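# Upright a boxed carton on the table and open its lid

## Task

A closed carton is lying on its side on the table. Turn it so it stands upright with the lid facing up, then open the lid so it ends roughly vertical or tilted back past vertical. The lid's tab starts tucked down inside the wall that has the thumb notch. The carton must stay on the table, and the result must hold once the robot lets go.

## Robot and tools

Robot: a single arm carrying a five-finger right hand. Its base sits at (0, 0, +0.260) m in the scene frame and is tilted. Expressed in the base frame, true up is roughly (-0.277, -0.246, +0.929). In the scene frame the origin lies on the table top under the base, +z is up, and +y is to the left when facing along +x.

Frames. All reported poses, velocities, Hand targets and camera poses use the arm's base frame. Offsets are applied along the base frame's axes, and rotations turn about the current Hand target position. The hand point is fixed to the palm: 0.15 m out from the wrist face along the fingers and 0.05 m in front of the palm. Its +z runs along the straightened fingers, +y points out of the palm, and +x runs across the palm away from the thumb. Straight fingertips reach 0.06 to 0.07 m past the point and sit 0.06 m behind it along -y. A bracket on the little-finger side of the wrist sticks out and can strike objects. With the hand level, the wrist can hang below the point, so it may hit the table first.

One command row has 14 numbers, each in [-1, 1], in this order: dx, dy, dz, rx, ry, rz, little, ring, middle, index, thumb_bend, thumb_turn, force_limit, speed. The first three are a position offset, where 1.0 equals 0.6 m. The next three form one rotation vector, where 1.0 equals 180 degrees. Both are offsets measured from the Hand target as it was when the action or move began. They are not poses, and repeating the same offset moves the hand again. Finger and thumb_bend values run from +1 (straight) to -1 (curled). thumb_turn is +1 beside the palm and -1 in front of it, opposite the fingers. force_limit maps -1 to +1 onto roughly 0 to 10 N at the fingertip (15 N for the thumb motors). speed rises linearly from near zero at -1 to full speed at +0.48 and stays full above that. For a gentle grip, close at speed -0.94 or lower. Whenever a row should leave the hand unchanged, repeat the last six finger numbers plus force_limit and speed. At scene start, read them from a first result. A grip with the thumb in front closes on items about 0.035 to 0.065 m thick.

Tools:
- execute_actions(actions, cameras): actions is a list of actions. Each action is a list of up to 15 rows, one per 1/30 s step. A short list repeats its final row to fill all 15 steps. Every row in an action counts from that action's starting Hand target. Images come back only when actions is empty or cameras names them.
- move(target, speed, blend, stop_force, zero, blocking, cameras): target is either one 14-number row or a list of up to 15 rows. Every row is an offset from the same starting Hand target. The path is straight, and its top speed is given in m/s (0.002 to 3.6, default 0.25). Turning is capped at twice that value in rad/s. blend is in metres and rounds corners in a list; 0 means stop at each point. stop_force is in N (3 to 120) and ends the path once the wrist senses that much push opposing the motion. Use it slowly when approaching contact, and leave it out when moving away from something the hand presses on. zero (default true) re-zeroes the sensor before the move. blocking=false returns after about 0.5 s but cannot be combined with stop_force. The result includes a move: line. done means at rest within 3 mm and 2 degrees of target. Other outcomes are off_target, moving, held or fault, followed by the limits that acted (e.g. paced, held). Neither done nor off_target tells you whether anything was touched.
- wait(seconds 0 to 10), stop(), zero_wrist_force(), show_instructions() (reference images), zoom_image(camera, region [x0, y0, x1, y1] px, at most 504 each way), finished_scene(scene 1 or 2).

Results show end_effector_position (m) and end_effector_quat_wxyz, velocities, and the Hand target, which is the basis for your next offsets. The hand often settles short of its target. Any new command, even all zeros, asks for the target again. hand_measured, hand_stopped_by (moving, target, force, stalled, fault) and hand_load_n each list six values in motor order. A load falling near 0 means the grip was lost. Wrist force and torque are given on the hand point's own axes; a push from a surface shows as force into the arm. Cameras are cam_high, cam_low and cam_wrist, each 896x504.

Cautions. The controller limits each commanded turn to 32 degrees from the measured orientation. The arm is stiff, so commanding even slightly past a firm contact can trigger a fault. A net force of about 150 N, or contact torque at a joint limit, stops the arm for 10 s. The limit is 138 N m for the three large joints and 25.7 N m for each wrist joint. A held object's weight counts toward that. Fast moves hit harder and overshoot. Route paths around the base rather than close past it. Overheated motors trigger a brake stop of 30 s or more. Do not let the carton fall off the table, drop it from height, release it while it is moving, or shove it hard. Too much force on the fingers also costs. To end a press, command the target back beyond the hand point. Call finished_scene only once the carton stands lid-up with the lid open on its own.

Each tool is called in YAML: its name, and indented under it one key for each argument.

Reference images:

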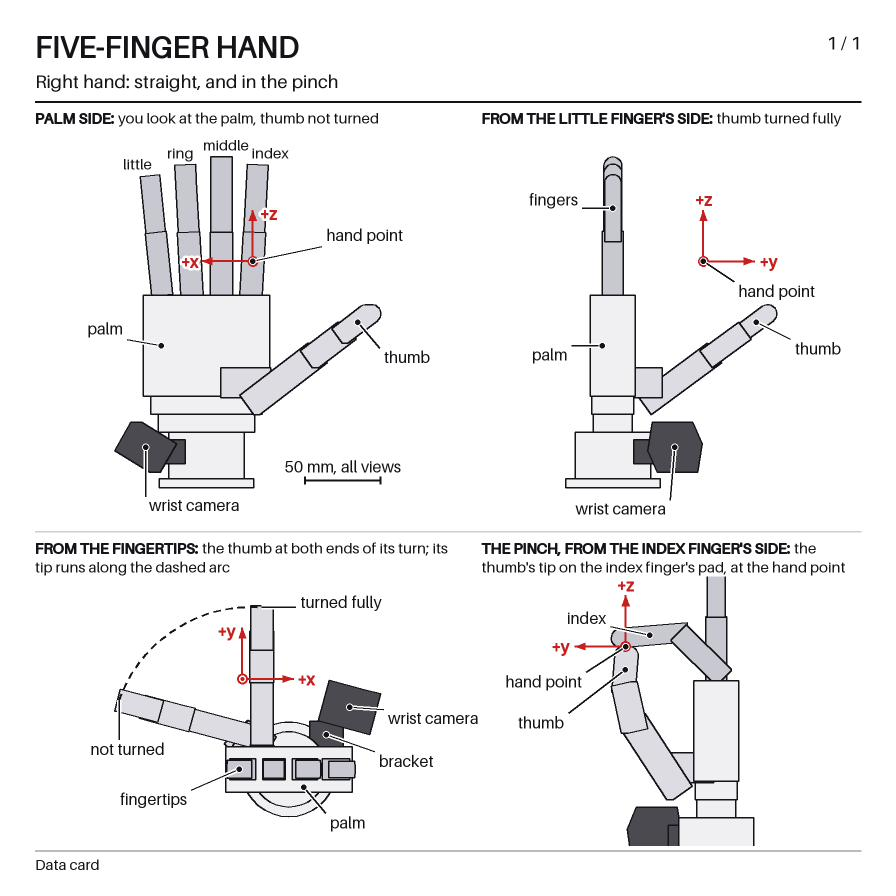

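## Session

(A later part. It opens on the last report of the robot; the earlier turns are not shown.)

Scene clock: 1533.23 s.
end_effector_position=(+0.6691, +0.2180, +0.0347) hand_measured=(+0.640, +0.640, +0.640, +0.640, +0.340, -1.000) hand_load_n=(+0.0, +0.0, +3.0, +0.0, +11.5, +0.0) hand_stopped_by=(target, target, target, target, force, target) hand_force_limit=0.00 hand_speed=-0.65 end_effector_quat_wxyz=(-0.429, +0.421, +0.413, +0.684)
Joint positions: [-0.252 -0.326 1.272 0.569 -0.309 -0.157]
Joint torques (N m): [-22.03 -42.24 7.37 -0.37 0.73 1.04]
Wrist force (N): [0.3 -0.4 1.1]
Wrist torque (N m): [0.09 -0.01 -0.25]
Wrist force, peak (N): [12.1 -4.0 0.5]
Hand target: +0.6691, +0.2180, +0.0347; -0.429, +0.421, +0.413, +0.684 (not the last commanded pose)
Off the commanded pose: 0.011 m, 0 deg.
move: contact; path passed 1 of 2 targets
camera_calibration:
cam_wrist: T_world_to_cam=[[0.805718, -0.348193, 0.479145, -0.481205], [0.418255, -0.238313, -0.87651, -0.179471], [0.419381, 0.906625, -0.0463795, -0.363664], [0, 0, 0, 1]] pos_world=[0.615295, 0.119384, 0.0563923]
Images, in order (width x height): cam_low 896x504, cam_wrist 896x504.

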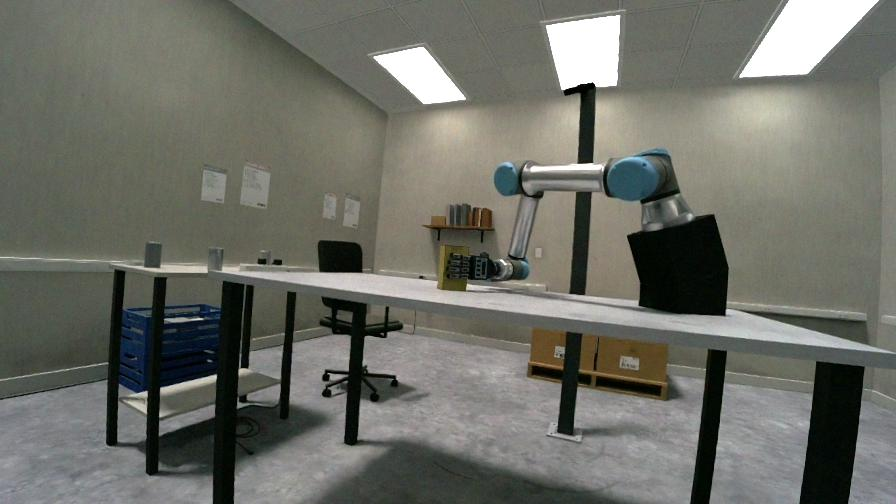

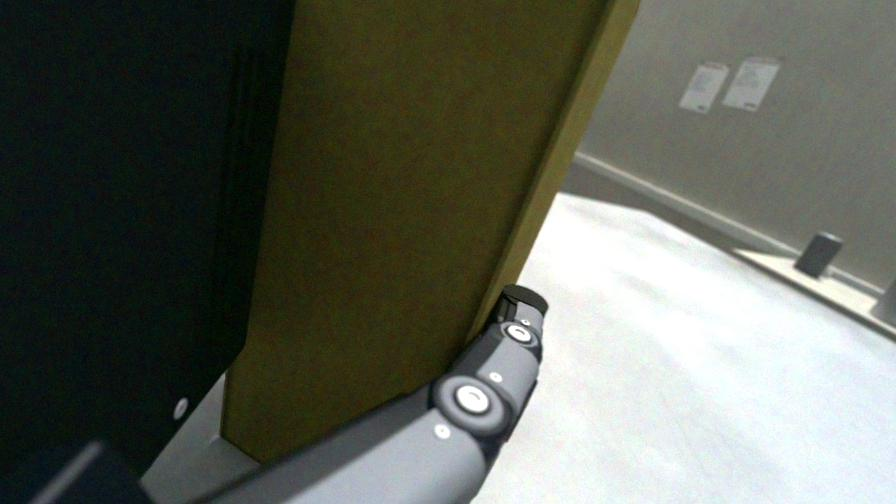

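move:
  target:
    - [0, 0, 0, 0, 0, 0, 1, 1, 1, 1, 0.95, -1, 0.0, -0.6]
    - [-0.0476, -0.2004, -0.0672, 0, 0, 0, 1, 1, 1, 1, 0.95, -1, 0.0, -0.6]
    - [-0.2513, -0.1585, 0.2357, -0.2122, 0.0563, -0.1993, 1, 1, 1, 1, 0.95, -1, 0.0, -0.6]
    - [-0.2265, 0.0362, 0.2290, -0.4243, 0.1127, -0.3987, 1, 1, 1, 1, 0.95, -1, 0.0, -0.6]
  speed: [0.1, 0.15, 0.4, 0.4]
  blend: [0, 0.02, 0.04, 0]
  cameras: ["all"]

Scene clock: 1640.63 s.
end_effector_position=(+0.5332, +0.2397, +0.1721) hand_measured=(+1.000, +1.000, +1.000, +1.000, +0.950, -1.000) hand_load_n=(+0.0, +0.0, +0.0, +0.0, +0.0, +0.0) hand_stopped_by=(target, target, target, target, target, target) hand_force_limit=0.00 hand_speed=-0.60 end_effector_quat_wxyz=(+0.292, +0.825, +0.347, +0.338)
Joint positions: [0.546 -1.075 1.553 0.378 2.221 1.071]
Joint torques (N m): [6.55 -29.07 -24.74 4.48 3.78 0.61]
Wrist force (N): [-1.8 -0.3 -1.4]
Wrist torque (N m): [0.06 0.15 -0.14]
Wrist force, peak (N): [0.4 -0.7 2.6]
Hand target: +0.5332, +0.2398, +0.1721; +0.292, +0.825, +0.347, +0.338
Off the commanded pose: 0.000 m, 0 deg.
move: done
camera_calibration:
cam_wrist: T_world_to_cam=[[0.520036, -0.326272, 0.789372, -0.336303], [-0.658825, -0.741398, 0.127589, 0.524935], [0.54361, -0.586409, -0.60051, 0.0670966], [0, 0, 0, 1]] pos_world=[0.484256, 0.318805, 0.238785]

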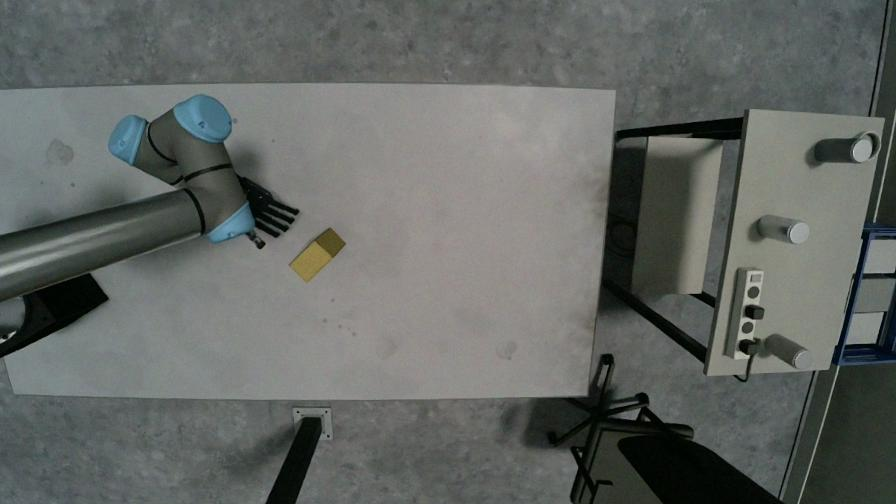

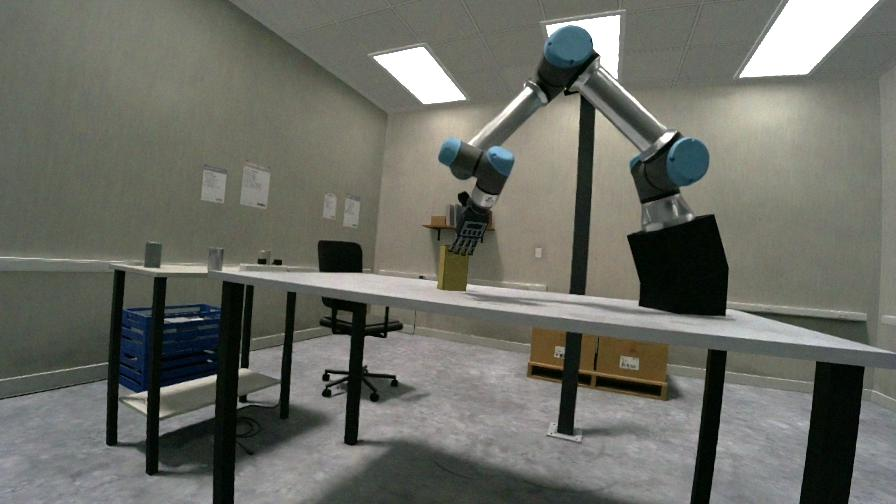

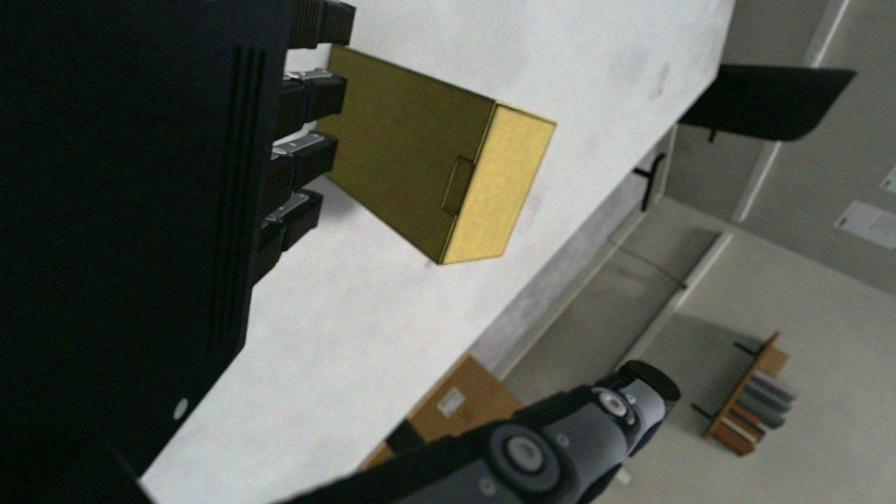

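The carton is standing upright. Now a close look at the notch.

zoom_image:
  camera: "cam_wrist"
  region: [420, 90, 570, 275]

zoom_image:
  camera: "cam_wrist"
  region: [435, 140, 505, 225]

Scaled by 2.724 from the camera's 896x504 image, which has a finer 1280x720 frame.

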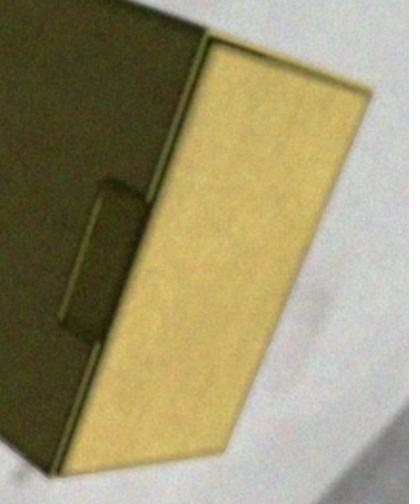

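Scaled by 5.929 from the camera's 896x504 image, which has a finer 1280x720 frame.

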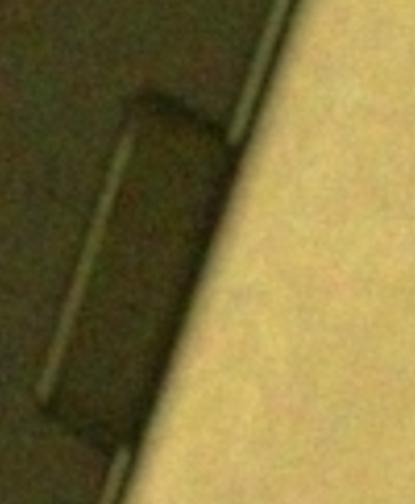

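move:
  target:
    - [-0.1383, -0.0940, -0.0272, -0.5981, -0.0824, 0.1494, 1, 1, 1, 1, 1, -1, 0.0, -0.2]
    - [-0.0223, -0.0528, -0.1227, -0.5981, -0.0824, 0.1494, 1, 1, 1, 1, 1, -1, 0.0, -0.2]
    - [0.0897, -0.0665, -0.0928, -0.5981, -0.0824, 0.1494, 1, 1, 1, 1, 1, -1, 0.0, -0.2]
  speed: [0.5, 0.25, 0.12]
  blend: [0.02, 0.02, 0]
  cameras: ["all"]

Scene clock: 2150.67 s.
end_effector_position=(+0.5870, +0.1998, +0.1165) hand_measured=(+1.000, +1.000, +1.000, +1.000, +1.000, -1.000) hand_load_n=(+0.0, +0.0, +0.0, +0.0, +0.0, +0.0) hand_stopped_by=(target, target, target, target, target, target) hand_force_limit=0.00 hand_speed=-0.20 end_effector_quat_wxyz=(+0.792, +0.123, +0.595, +0.062)
Joint positions: [0.128 -0.872 2.256 -1.655 1.815 -1.357]
Joint torques (N m): [8.85 -21.07 3.53 -0.86 3.26 -1.92]
Wrist force (N): [-3.9 -2.0 0.3]
Wrist torque (N m): [-0.15 -0.10 -0.71]
Wrist force, peak (N): [-5.4 -2.9 -0.2]
Hand target: +0.5870, +0.1999, +0.1164; +0.791, +0.123, +0.596, +0.062
Off the commanded pose: 0.000 m, 0 deg.
move: done
camera_calibration:
cam_wrist: T_world_to_cam=[[0.134391, 0.990525, -0.0282725, -0.274893], [-0.611841, 0.105388, 0.783929, 0.264668], [0.77948, -0.0880547, 0.620207, -0.399219], [0, 0, 0, 1]] pos_world=[0.510061, 0.209243, 0.0323456]

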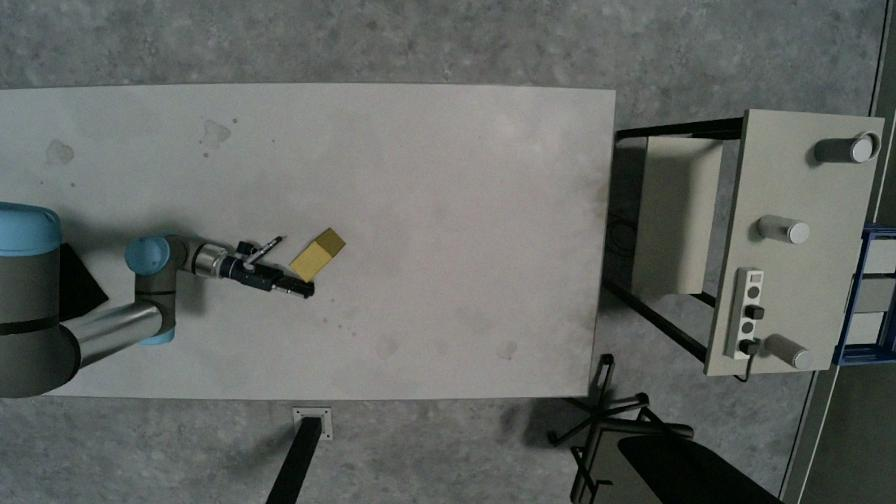

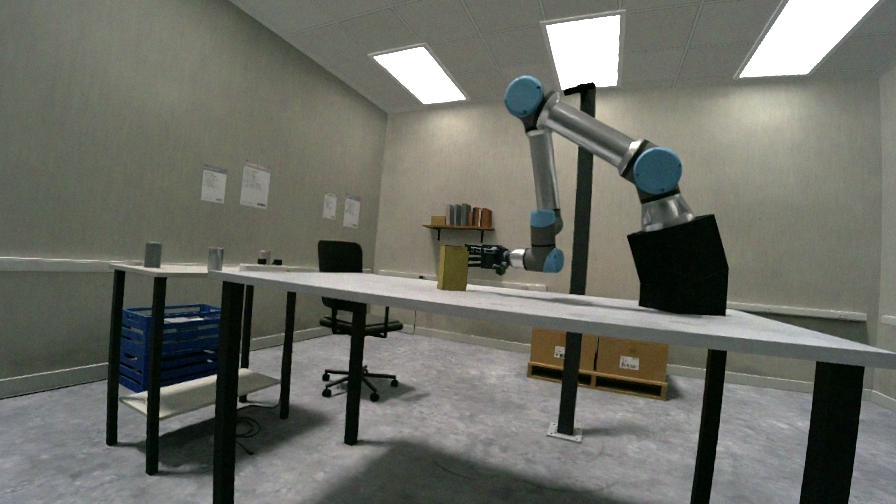

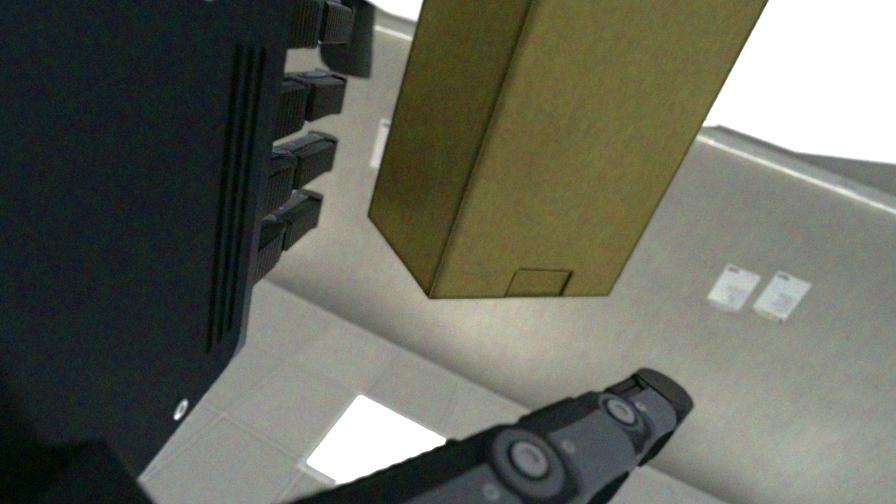

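move:
  target:
    - [0.0699, 0.0050, 0.0275, 0, 0, 0, 1, 1, 1, 1, 1, -1, -0.5, -0.5]
    - [0.0699, 0.0050, 0.0275, 0, 0, 0, 1, 1, 1, 1, 0.75, -1, -0.5, -0.5]
  speed: [0.1, 0.1]
  cameras: ["cam_wrist"]

Scene clock: 2252.43 s.
end_effector_position=(+0.6289, +0.2028, +0.1329) hand_measured=(+1.000, +1.000, +1.000, +1.000, +0.750, -1.000) hand_load_n=(+0.0, +0.0, +0.0, +0.0, +0.0, -0.5) hand_stopped_by=(target, target, target, target, target, target) hand_force_limit=-0.50 hand_speed=-0.50 end_effector_quat_wxyz=(+0.791, +0.123, +0.596, +0.062)
Joint positions: [0.122 -0.889 2.149 -1.532 1.81 -1.355]
Joint torques (N m): [8.7 -22.76 -7.53 1.36 3.18 0.65]
Wrist force (N): [-3.9 -2.3 0.4]
Wrist torque (N m): [-0.19 -0.11 -0.73]
Wrist force, peak (N): [-4.2 -2.1 0.3]
Hand target: +0.6289, +0.2029, +0.1329; +0.791, +0.123, +0.596, +0.062
Off the commanded pose: 0.000 m, 0 deg.
move: done
camera_calibration:
cam_wrist: T_world_to_cam=[[0.134303, 0.990534, -0.0283726, -0.283079], [-0.611628, 0.105388, 0.784095, 0.276996], [0.779663, -0.0879524, 0.619992, -0.44189], [0, 0, 0, 1]] pos_world=[0.551961, 0.212343, 0.0487458]
Images, in order (width x height): cam_wrist 896x504.

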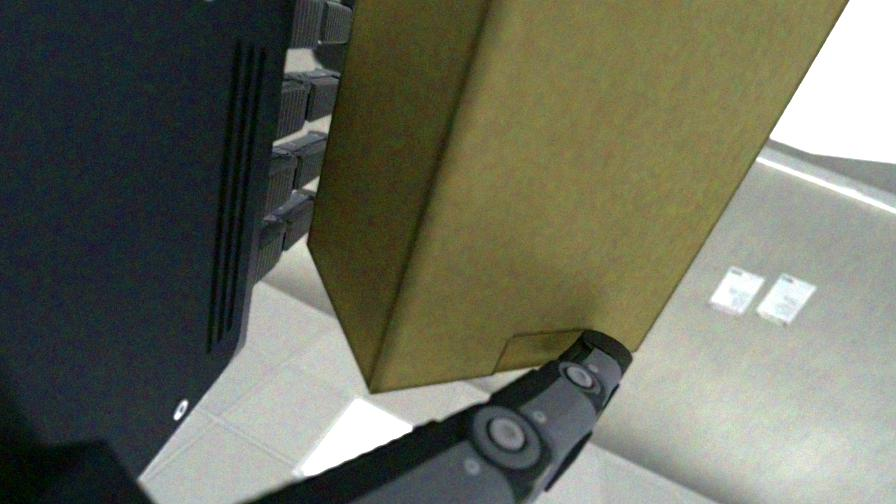

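zoom_image:
  camera: "cam_wrist"
  region: [470, 290, 680, 410]

Scaled by 2.400 from the camera's 896x504 image, which has a finer 1280x720 frame.

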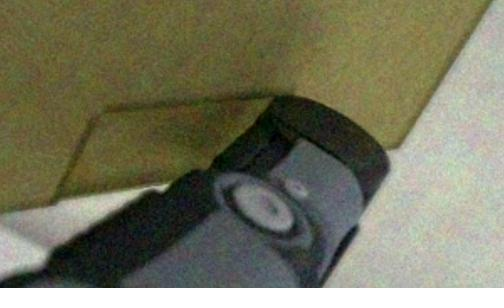

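move:
  target: [0, 0, 0, 0, 0, 0, 0.05, 0.05, 0.05, 0.05, 0.35, -1, -0.75, -0.8]
  speed: 0.1
  cameras: ["cam_wrist", "cam_high"]

Scene clock: 2321.63 s.
end_effector_position=(+0.6289, +0.2028, +0.1329) hand_measured=(+0.448, +0.520, +0.594, +0.244, +0.572, -1.000) hand_load_n=(+1.0, +0.0, +0.0, +1.5, +12.0, +5.0) hand_stopped_by=(force, force, force, force, force, target) hand_force_limit=-0.75 hand_speed=-0.80 end_effector_quat_wxyz=(+0.791, +0.123, +0.596, +0.062)
Joint positions: [0.122 -0.889 2.149 -1.532 1.81 -1.355]
Joint torques (N m): [6.75 -23.28 -12.16 0.54 -0.52 -1.59]
Wrist force (N): [-6.6 -2.5 -0.6]
Wrist torque (N m): [-0.16 -0.02 -0.81]
Wrist force, peak (N): [-7.1 -2.4 -0.8]
Hand target: +0.6289, +0.2029, +0.1329; +0.791, +0.123, +0.596, +0.062
Off the commanded pose: 0.000 m, 0 deg.
move: done
camera_calibration:
cam_wrist: T_world_to_cam=[[0.134365, 0.990524, -0.0284305, -0.283109], [-0.611664, 0.105477, 0.784055, 0.276998], [0.779624, -0.0879599, 0.62004, -0.441869], [0, 0, 0, 1]] pos_world=[0.551961, 0.212343, 0.0487459]
Images, in order (width x height): cam_high 896x504, cam_wrist 896x504.

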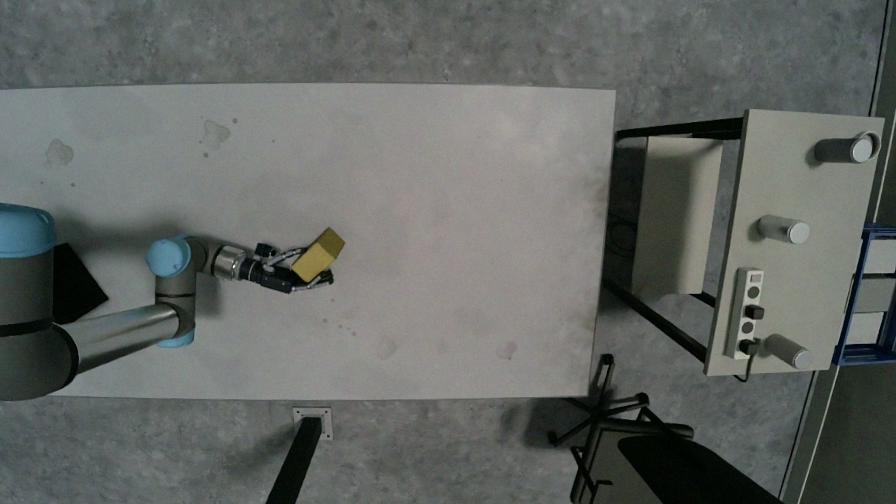

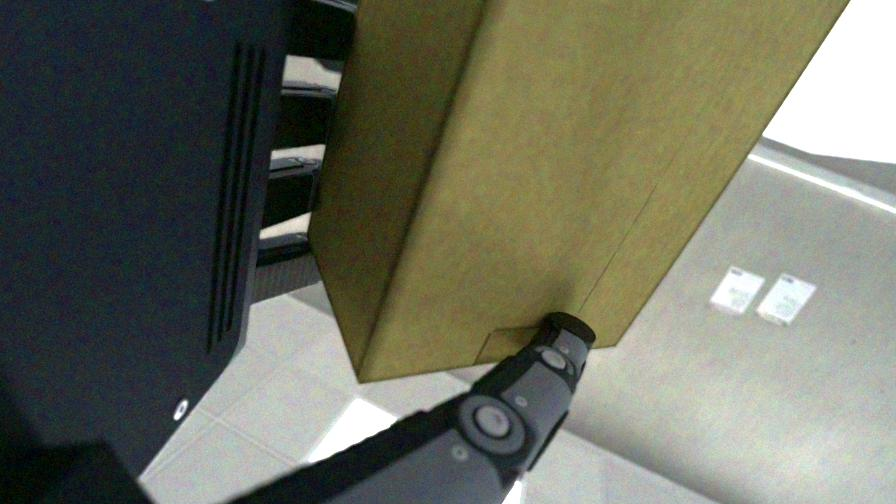

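move:
  target:
    - [0, 0, 0, 0, 0, 0, 0.05, 0.05, 0.05, 0.05, 0.59, -1, -0.75, -0.8]
    - [0, 0, 0, 0, 0, 0, 0.05, 0.05, 0.05, 0.05, 0.59, -0.8, -0.75, -0.8]
  speed: 0.1
  cameras: ["cam_wrist", "cam_low"]

Scene clock: 2341.63 s.
end_effector_position=(+0.6289, +0.2029, +0.1329) hand_measured=(+0.446, +0.520, +0.594, +0.244, +0.590, -0.800) hand_load_n=(+0.0, +0.0, +0.0, +0.0, +0.0, -0.5) hand_stopped_by=(force, force, force, force, force, target) hand_force_limit=-0.75 hand_speed=-0.80 end_effector_quat_wxyz=(+0.791, +0.123, +0.596, +0.062)
Joint positions: [0.122 -0.889 2.149 -1.532 1.81 -1.355]
Joint torques (N m): [4.94 -23.6 -11.69 -1.6 -2.06 -1.63]
Wrist force (N): [-6.0 -2.6 0.4]
Wrist torque (N m): [-0.19 -0.12 -0.85]
Wrist force, peak (N): [-8.1 -3.3 -0.9]
Hand target: +0.6289, +0.2029, +0.1329; +0.791, +0.123, +0.596, +0.062
Off the commanded pose: 0.000 m, 0 deg.
move: done
camera_calibration:
cam_wrist: T_world_to_cam=[[0.134305, 0.990534, -0.0283527, -0.283082], [-0.611678, 0.105379, 0.784057, 0.277027], [0.779623, -0.0879602, 0.620041, -0.441869], [0, 0, 0, 1]] pos_world=[0.551961, 0.212343, 0.0487457]
Images, in order (width x height): cam_low 896x504, cam_wrist 896x504.

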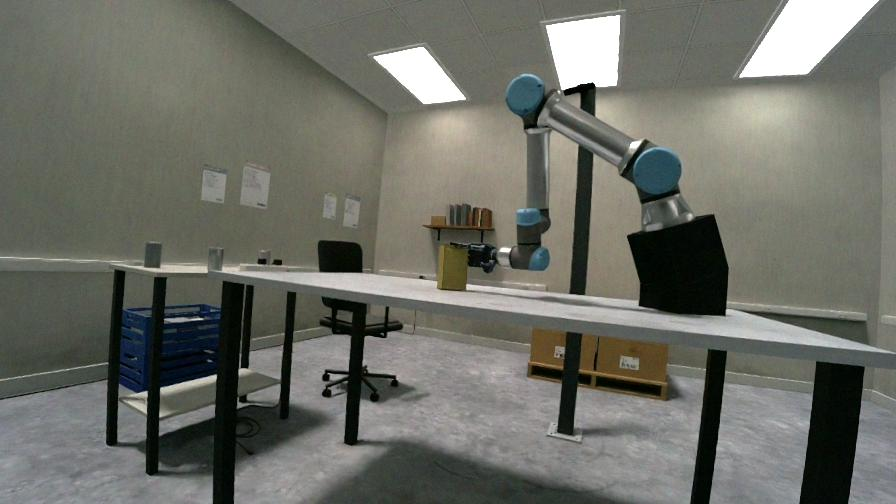

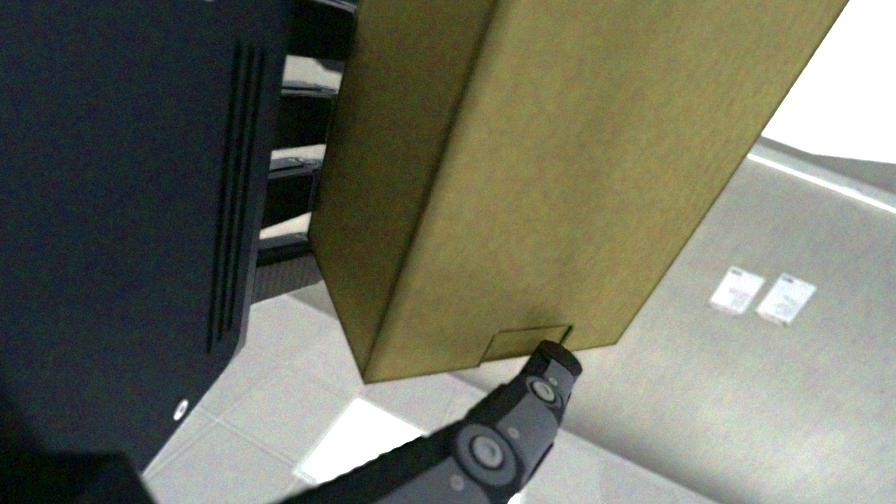

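move:
  target:
    - [0, 0, 0, 0, 0, 0, 0.05, 0.05, 0.05, 0.05, 0.66, -0.8, -0.4, -0.6]
    - [0, 0, 0, 0, 0, 0, 0.05, 0.05, 0.05, 0.05, 0.66, -0.9, -0.4, -0.6]
    - [0, 0, 0, 0, 0, 0, 0.05, 0.05, 0.05, 0.05, 0.3, -0.9, -0.4, -0.85]
  speed: 0.1
  cameras: ["cam_wrist"]

Scene clock: 2387.17 s.
end_effector_position=(+0.6289, +0.2029, +0.1329) hand_measured=(+0.446, +0.520, +0.594, +0.244, +0.562, -0.900) hand_load_n=(+0.0, +0.0, +0.0, +1.0, +5.0, +0.5) hand_stopped_by=(force, force, force, force, force, target) hand_force_limit=-0.40 hand_speed=-0.85 end_effector_quat_wxyz=(+0.791, +0.123, +0.596, +0.062)
Joint positions: [0.122 -0.889 2.149 -1.532 1.81 -1.355]
Joint torques (N m): [1.27 -24.38 -12.62 -3.28 -1.99 -1.69]
Wrist force (N): [-5.9 -2.5 0.3]
Wrist torque (N m): [-0.21 -0.13 -0.84]
Wrist force, peak (N): [-6.6 -2.4 0.1]
Hand target: +0.6289, +0.2029, +0.1329; +0.791, +0.123, +0.596, +0.062
Off the commanded pose: 0.000 m, 0 deg.
move: done
camera_calibration:
cam_wrist: T_world_to_cam=[[0.134305, 0.990534, -0.0283527, -0.283082], [-0.611678, 0.105379, 0.784057, 0.277027], [0.779623, -0.0879602, 0.620041, -0.441869], [0, 0, 0, 1]] pos_world=[0.551961, 0.212343, 0.0487457]
Images, in order (width x height): cam_wrist 896x504.

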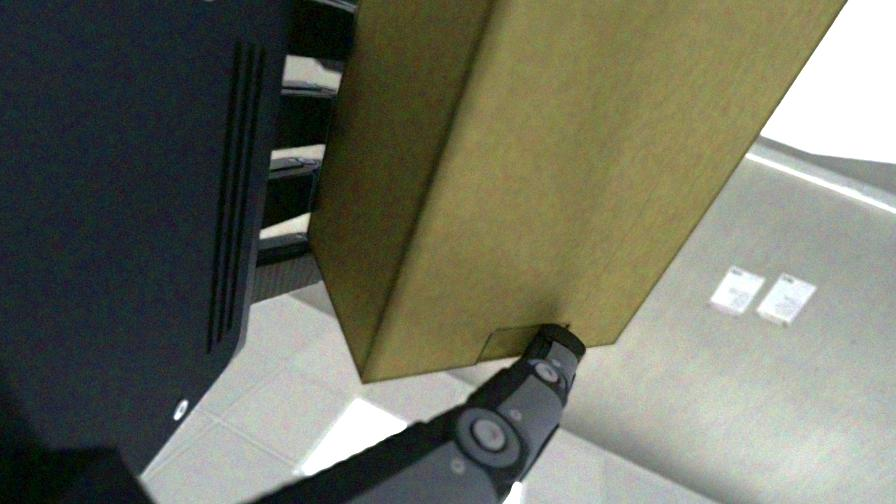

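move:
  target: [0, 0, 0, 0, 0, 0, 0.05, 0.05, 0.05, 0.05, 0.3, -0.7, -0.4, -0.85]
  speed: 0.1
  cameras: ["cam_wrist", "cam_low"]

Scene clock: 2399.13 s.
end_effector_position=(+0.6289, +0.2029, +0.1329) hand_measured=(+0.446, +0.520, +0.594, +0.244, +0.562, -0.700) hand_load_n=(+0.0, +0.0, +0.0, +0.0, +0.0, +0.0) hand_stopped_by=(force, force, force, force, force, target) hand_force_limit=-0.40 hand_speed=-0.85 end_effector_quat_wxyz=(+0.791, +0.123, +0.596, +0.062)
Joint positions: [0.122 -0.889 2.149 -1.532 1.81 -1.355]
Joint torques (N m): [-0.82 -24.33 -12.39 -3.21 -2.13 -1.55]
Wrist force (N): [-6.2 -2.2 0.1]
Wrist torque (N m): [-0.16 -0.17 -0.82]
Wrist force, peak (N): [-6.4 -2.6 0.1]
Hand target: +0.6289, +0.2029, +0.1329; +0.791, +0.123, +0.596, +0.062
Off the commanded pose: 0.000 m, 0 deg.
move: done
camera_calibration:
cam_wrist: T_world_to_cam=[[0.134305, 0.990534, -0.0283527, -0.283082], [-0.611678, 0.105379, 0.784057, 0.277027], [0.779623, -0.0879602, 0.620041, -0.441869], [0, 0, 0, 1]] pos_world=[0.551961, 0.212343, 0.0487457]
Images, in order (width x height): cam_low 896x504, cam_wrist 896x504.

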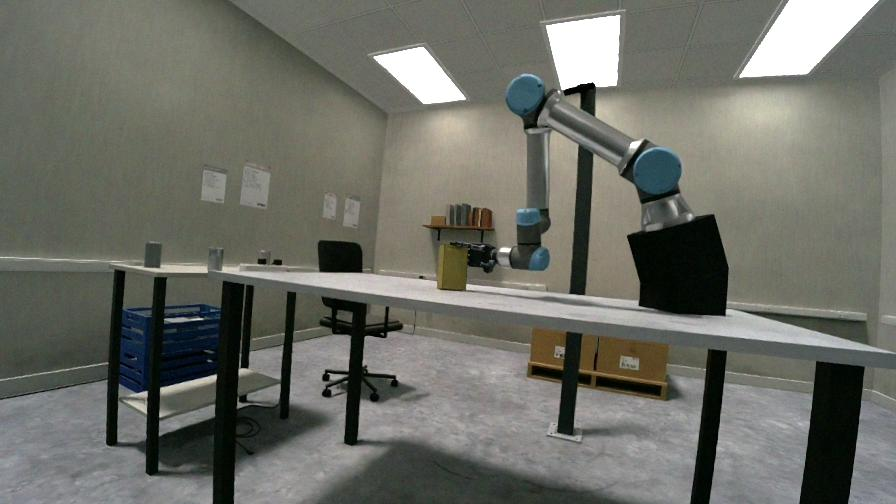

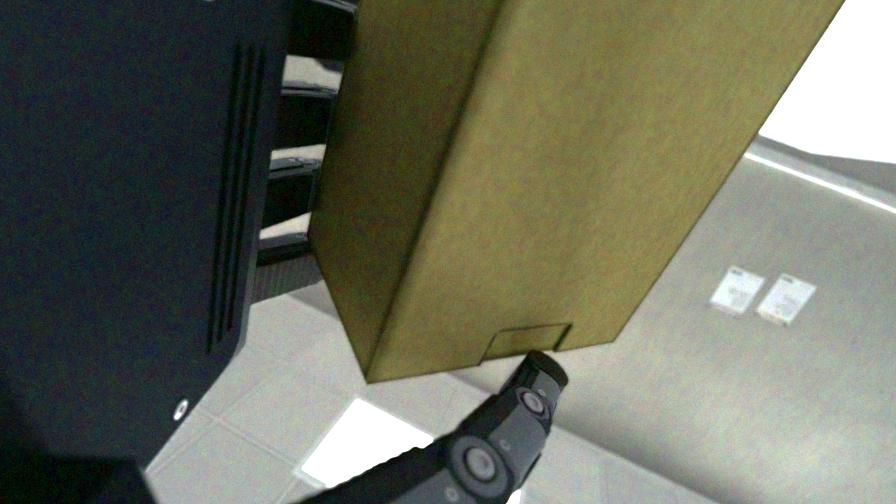

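zoom_image:
  camera: "cam_wrist"
  region: [460, 290, 640, 400]

Scaled by 2.800 from the camera's 896x504 image, which has a finer 1280x720 frame.

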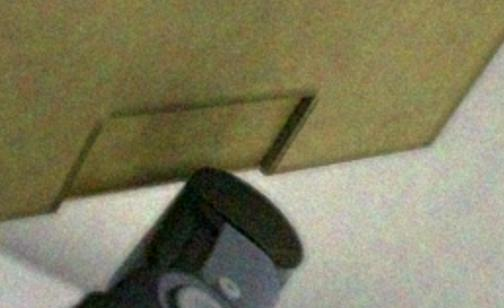

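move:
  target:
    - [0, 0, 0, 0, 0, 0, 0.05, 0.05, 0.05, 0.05, 0.64, -0.7, 0.3, -0.5]
    - [0, 0, 0, 0, 0, 0, 0.05, 0.05, 0.05, 0.05, 0.64, -0.9, 0.3, -0.5]
    - [0, 0, 0, 0, 0, 0, 0.05, 0.05, 0.05, 0.05, 0.25, -0.9, 0.3, -0.85]
    - [0, 0, 0, 0, 0, 0, 0.05, 0.05, 0.05, 0.05, 0.25, -0.84, 0.3, -0.9]
  speed: 0.1
  cameras: ["cam_wrist"]

Scene clock: 2459.13 s.
end_effector_position=(+0.6289, +0.2029, +0.1329) hand_measured=(+0.446, +0.520, +0.594, +0.244, +0.538, -0.840) hand_load_n=(+0.0, +0.5, +0.5, +0.5, +6.0, -0.5) hand_stopped_by=(force, force, force, force, force, target) hand_force_limit=0.30 hand_speed=-0.90 end_effector_quat_wxyz=(+0.791, +0.123, +0.596, +0.062)
Joint positions: [0.122 -0.889 2.149 -1.532 1.81 -1.355]
Joint torques (N m): [-4.74 -24.43 -12.11 -3.2 -2.05 -1.56]
Wrist force (N): [-3.6 -2.2 0.4]
Wrist torque (N m): [-0.18 -0.12 -0.74]
Wrist force, peak (N): [-6.6 -2.4 -0.1]
Hand target: +0.6289, +0.2029, +0.1329; +0.791, +0.123, +0.596, +0.062
Off the commanded pose: 0.000 m, 0 deg.
move: done
camera_calibration:
cam_wrist: T_world_to_cam=[[0.134305, 0.990534, -0.0283527, -0.283082], [-0.611678, 0.105379, 0.784057, 0.277027], [0.779623, -0.0879602, 0.620041, -0.441869], [0, 0, 0, 1]] pos_world=[0.551961, 0.212343, 0.0487457]
Images, in order (width x height): cam_wrist 896x504.

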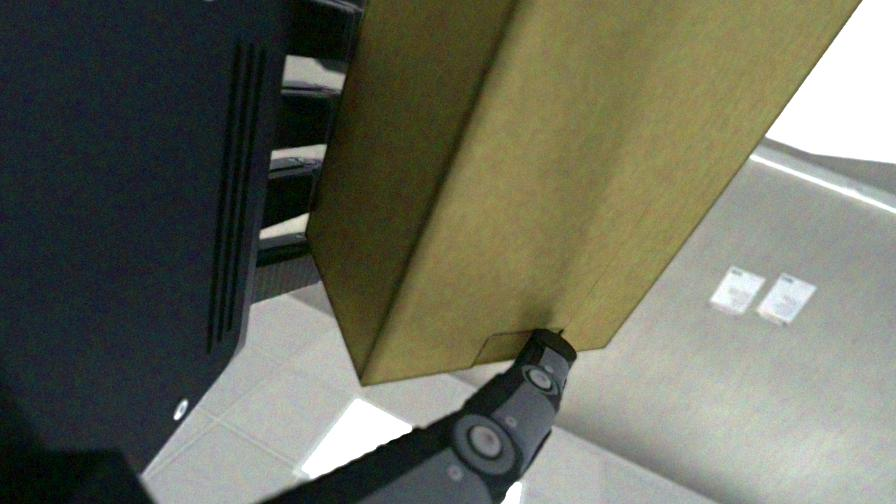

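zoom_image:
  camera: "cam_wrist"
  region: [440, 290, 640, 410]

Scaled by 2.520 from the camera's 896x504 image, which has a finer 1280x720 frame.

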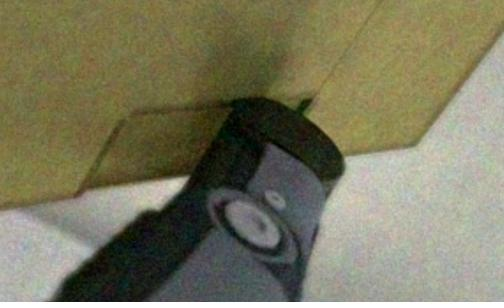

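move:
  target: [0, 0, 0, 0, 0, 0, 0.05, 0.05, 0.05, 0.05, 0.25, -0.76, 0.3, -0.9]
  speed: 0.1
  cameras: ["cam_wrist"]

Scene clock: 2488.27 s.
end_effector_position=(+0.6289, +0.2029, +0.1329) hand_measured=(+0.446, +0.520, +0.594, +0.244, +0.538, -0.760) hand_load_n=(+0.0, +0.0, +0.5, +1.0, +3.5, -0.5) hand_stopped_by=(force, force, force, force, force, target) hand_force_limit=0.30 hand_speed=-0.90 end_effector_quat_wxyz=(+0.791, +0.123, +0.596, +0.062)
Joint positions: [0.122 -0.889 2.149 -1.532 1.81 -1.355]
Joint torques (N m): [-7.32 -25.08 -11.57 -3.19 -2.01 -1.45]
Wrist force (N): [-3.6 -2.2 0.2]
Wrist torque (N m): [-0.17 -0.12 -0.73]
Wrist force, peak (N): [-3.9 -2.4 0.3]
Hand target: +0.6289, +0.2029, +0.1329; +0.791, +0.123, +0.596, +0.062
Off the commanded pose: 0.000 m, 0 deg.
move: done
camera_calibration:
cam_wrist: T_world_to_cam=[[0.134305, 0.990534, -0.0283527, -0.283082], [-0.611678, 0.105379, 0.784057, 0.277027], [0.779623, -0.0879602, 0.620041, -0.441869], [0, 0, 0, 1]] pos_world=[0.551961, 0.212343, 0.0487457]
Images, in order (width x height): cam_wrist 896x504.

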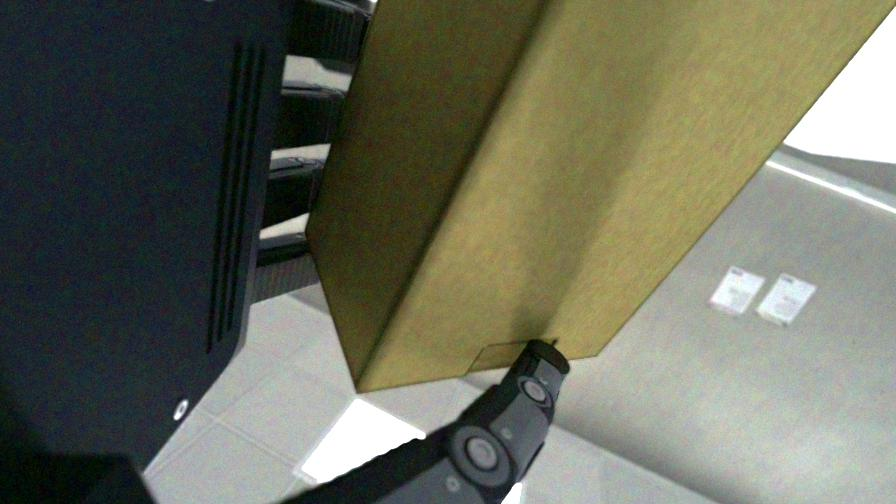

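zoom_image:
  camera: "cam_wrist"
  region: [340, 290, 640, 420]

Scaled by 1.680 from the camera's 896x504 image, which has a finer 1280x720 frame.

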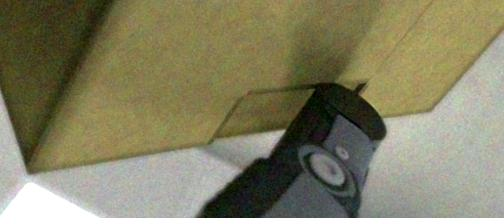

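move:
  target:
    - [0, 0, 0, 0, 0, 0, 0.85, 0.85, 0.85, 0.6, 0.7, -0.76, -0.75, -0.6]
    - [0.0021, 0.0018, -0.0070, 0, 0, 0, 0.85, 0.85, 0.85, 0.6, 0.7, -0.78, -0.75, -0.6]
  speed: 0.05
  cameras: ["cam_wrist"]

Scene clock: 2756.97 s.
end_effector_position=(+0.6302, +0.2039, +0.1288) hand_measured=(+0.850, +0.850, +0.850, +0.600, +0.700, -0.778) hand_load_n=(+0.0, +0.0, +0.0, +0.5, +1.5, +3.0) hand_stopped_by=(target, target, target, target, target, force) hand_force_limit=-0.75 hand_speed=-0.60 end_effector_quat_wxyz=(+0.791, +0.123, +0.596, +0.062)
Joint positions: [0.124 -0.877 2.143 -1.538 1.812 -1.356]
Joint torques (N m): [1.03 -41.63 10.72 1.74 1 -1.47]
Wrist force (N): [-5.7 -2.2 -0.4]
Wrist torque (N m): [-0.21 -0.08 -0.55]
Wrist force, peak (N): [-6.3 -2.0 -0.4]
Hand target: +0.6302, +0.2039, +0.1287; +0.791, +0.123, +0.596, +0.062
Off the commanded pose: 0.000 m, 0 deg.
move: done
camera_calibration:
cam_wrist: T_world_to_cam=[[0.134309, 0.990534, -0.0283542, -0.284467], [-0.611739, 0.10539, 0.784008, 0.281032], [0.779575, -0.087954, 0.620102, -0.440158], [0, 0, 0, 1]] pos_world=[0.553261, 0.213443, 0.0445458]
Images, in order (width x height): cam_wrist 896x504.

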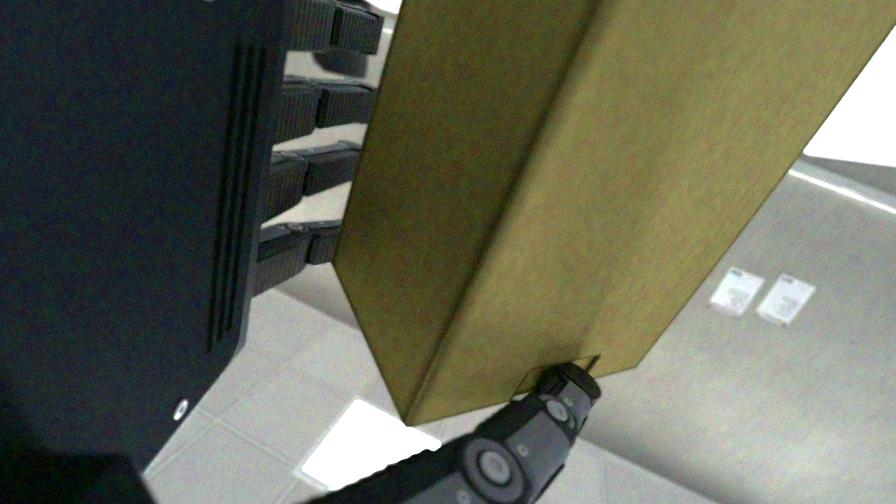

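execute_actions:
  actions: []
  cameras: ["cam_high", "cam_low", "cam_wrist"]

zoom_image:
  camera: "cam_low"
  region: [420, 225, 520, 305]

zoom_image:
  camera: "cam_high"
  region: [250, 210, 370, 310]

Scene clock: 2899.20 s.
end_effector_position=(+0.6302, +0.2039, +0.1287) hand_measured=(+0.850, +0.850, +0.850, +0.600, +0.700, -0.778) hand_load_n=(+0.0, +0.0, +0.0, +0.0, +1.5, +3.0) hand_stopped_by=(target, target, target, target, target, force) hand_force_limit=-0.75 hand_speed=-0.60 end_effector_quat_wxyz=(+0.791, +0.123, +0.596, +0.062)
Joint positions: [0.124 -0.877 2.143 -1.538 1.812 -1.356]
Joint velocities: within noise
Joint torques (N m): [-11.18 -40.98 11.78 1.81 -1.73 1.11]
Wrist force (N): [-5.7 -2.1 -0.2]
Wrist torque (N m): [-0.20 -0.05 -0.56]
Wrist force, peak (N): [-6.4 -2.2 -0.7]
Hand target: +0.6302, +0.2039, +0.1287; +0.791, +0.123, +0.596, +0.062
Off the commanded pose: 0.000 m, 0 deg.
camera_calibration:
cam_wrist: T_world_to_cam=[[0.134365, 0.990524, -0.0284305, -0.284493], [-0.611664, 0.105477, 0.784055, 0.28097], [0.779624, -0.0879599, 0.62004, -0.440182], [0, 0, 0, 1]] pos_world=[0.553261, 0.213443, 0.0445459]

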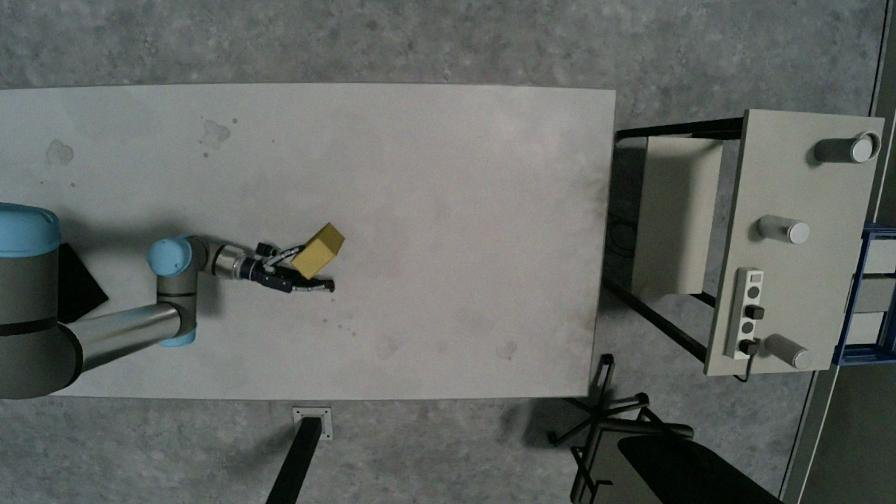

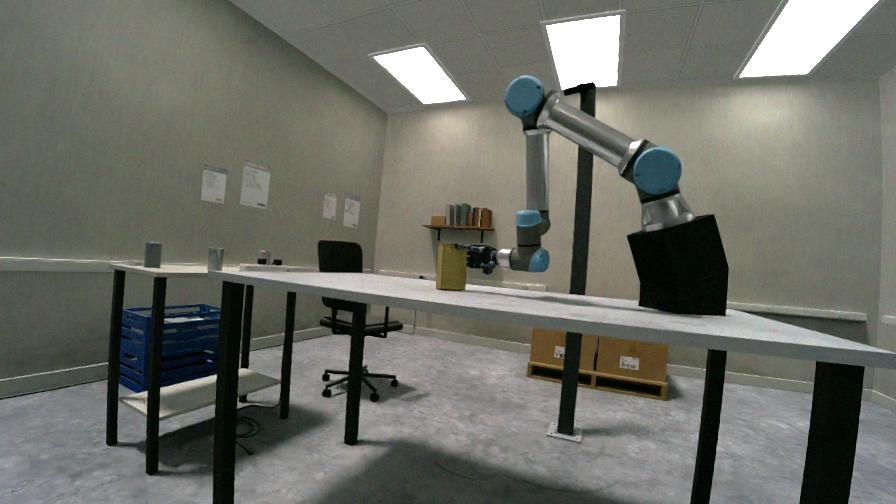

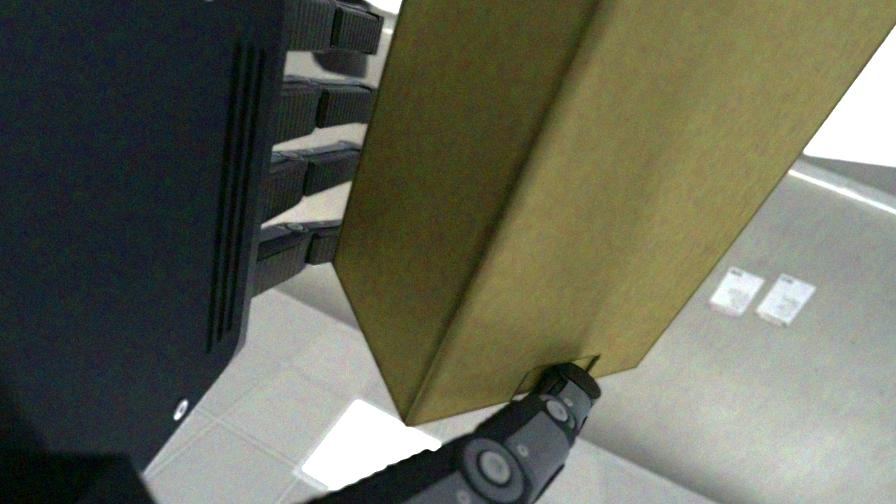

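Scaled by 5.040 from the camera's 896x504 image, which has a finer 1280x720 frame.

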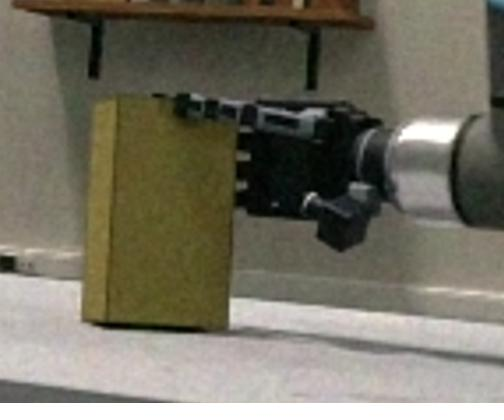

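Scaled by 4.200 from the camera's 896x504 image, which has a finer 1280x720 frame.

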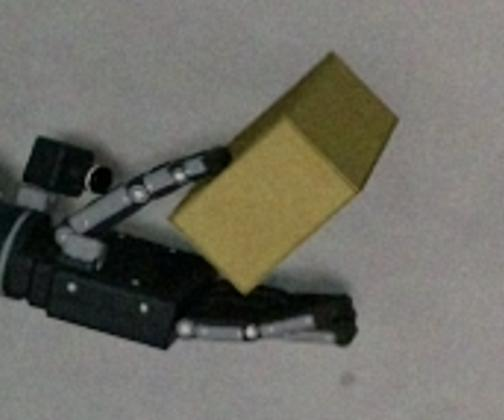

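move:
  target:
    - [0, 0, 0, 0, 0, 0, 0.2, 0.2, 0.2, 0.1, 0.7, -0.78, -0.5, -0.85]
    - [0, 0, 0, 0, 0, 0, 0.2, 0.2, 0.2, 0.1, 0.4, -0.78, -0.3, -0.85]
  speed: 0.05
  cameras: ["cam_wrist"]

Scene clock: 2920.30 s.
end_effector_position=(+0.6302, +0.2039, +0.1287) hand_measured=(+0.200, +0.200, +0.200, +0.184, +0.696, -0.778) hand_load_n=(+0.0, +0.0, +0.0, +4.0, +5.5, +2.5) hand_stopped_by=(target, target, target, force, force, force) hand_force_limit=-0.30 hand_speed=-0.85 end_effector_quat_wxyz=(+0.791, +0.123, +0.596, +0.062)
Joint positions: [0.124 -0.877 2.143 -1.538 1.812 -1.356]
Joint torques (N m): [-10.35 -41.38 8.64 1.45 -1.82 1.95]
Wrist force (N): [-6.4 -1.9 -0.2]
Wrist torque (N m): [-0.16 -0.09 -0.58]
Wrist force, peak (N): [-6.6 -2.1 -0.4]
Hand target: +0.6302, +0.2039, +0.1287; +0.791, +0.123, +0.596, +0.062
Off the commanded pose: 0.000 m, 0 deg.
move: done
camera_calibration:
cam_wrist: T_world_to_cam=[[0.134365, 0.990524, -0.0284305, -0.284493], [-0.611664, 0.105477, 0.784055, 0.28097], [0.779624, -0.0879599, 0.62004, -0.440182], [0, 0, 0, 1]] pos_world=[0.553261, 0.213443, 0.0445459]
Images, in order (width x height): cam_wrist 896x504.

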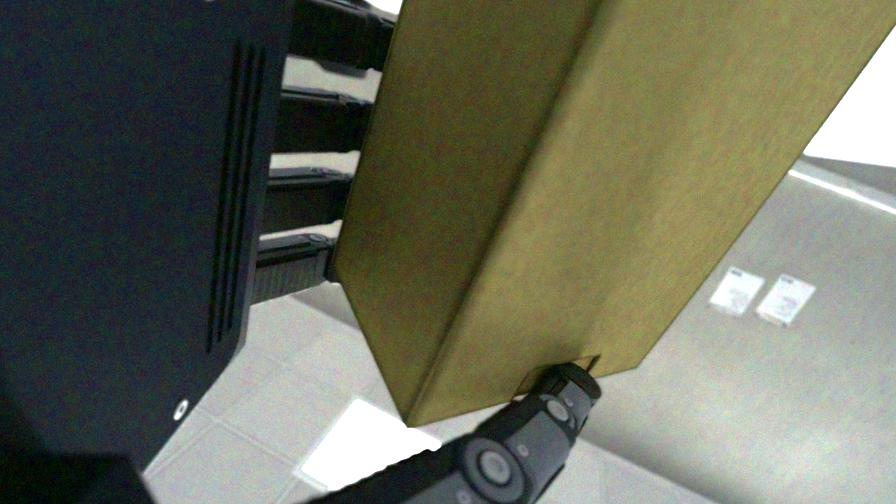

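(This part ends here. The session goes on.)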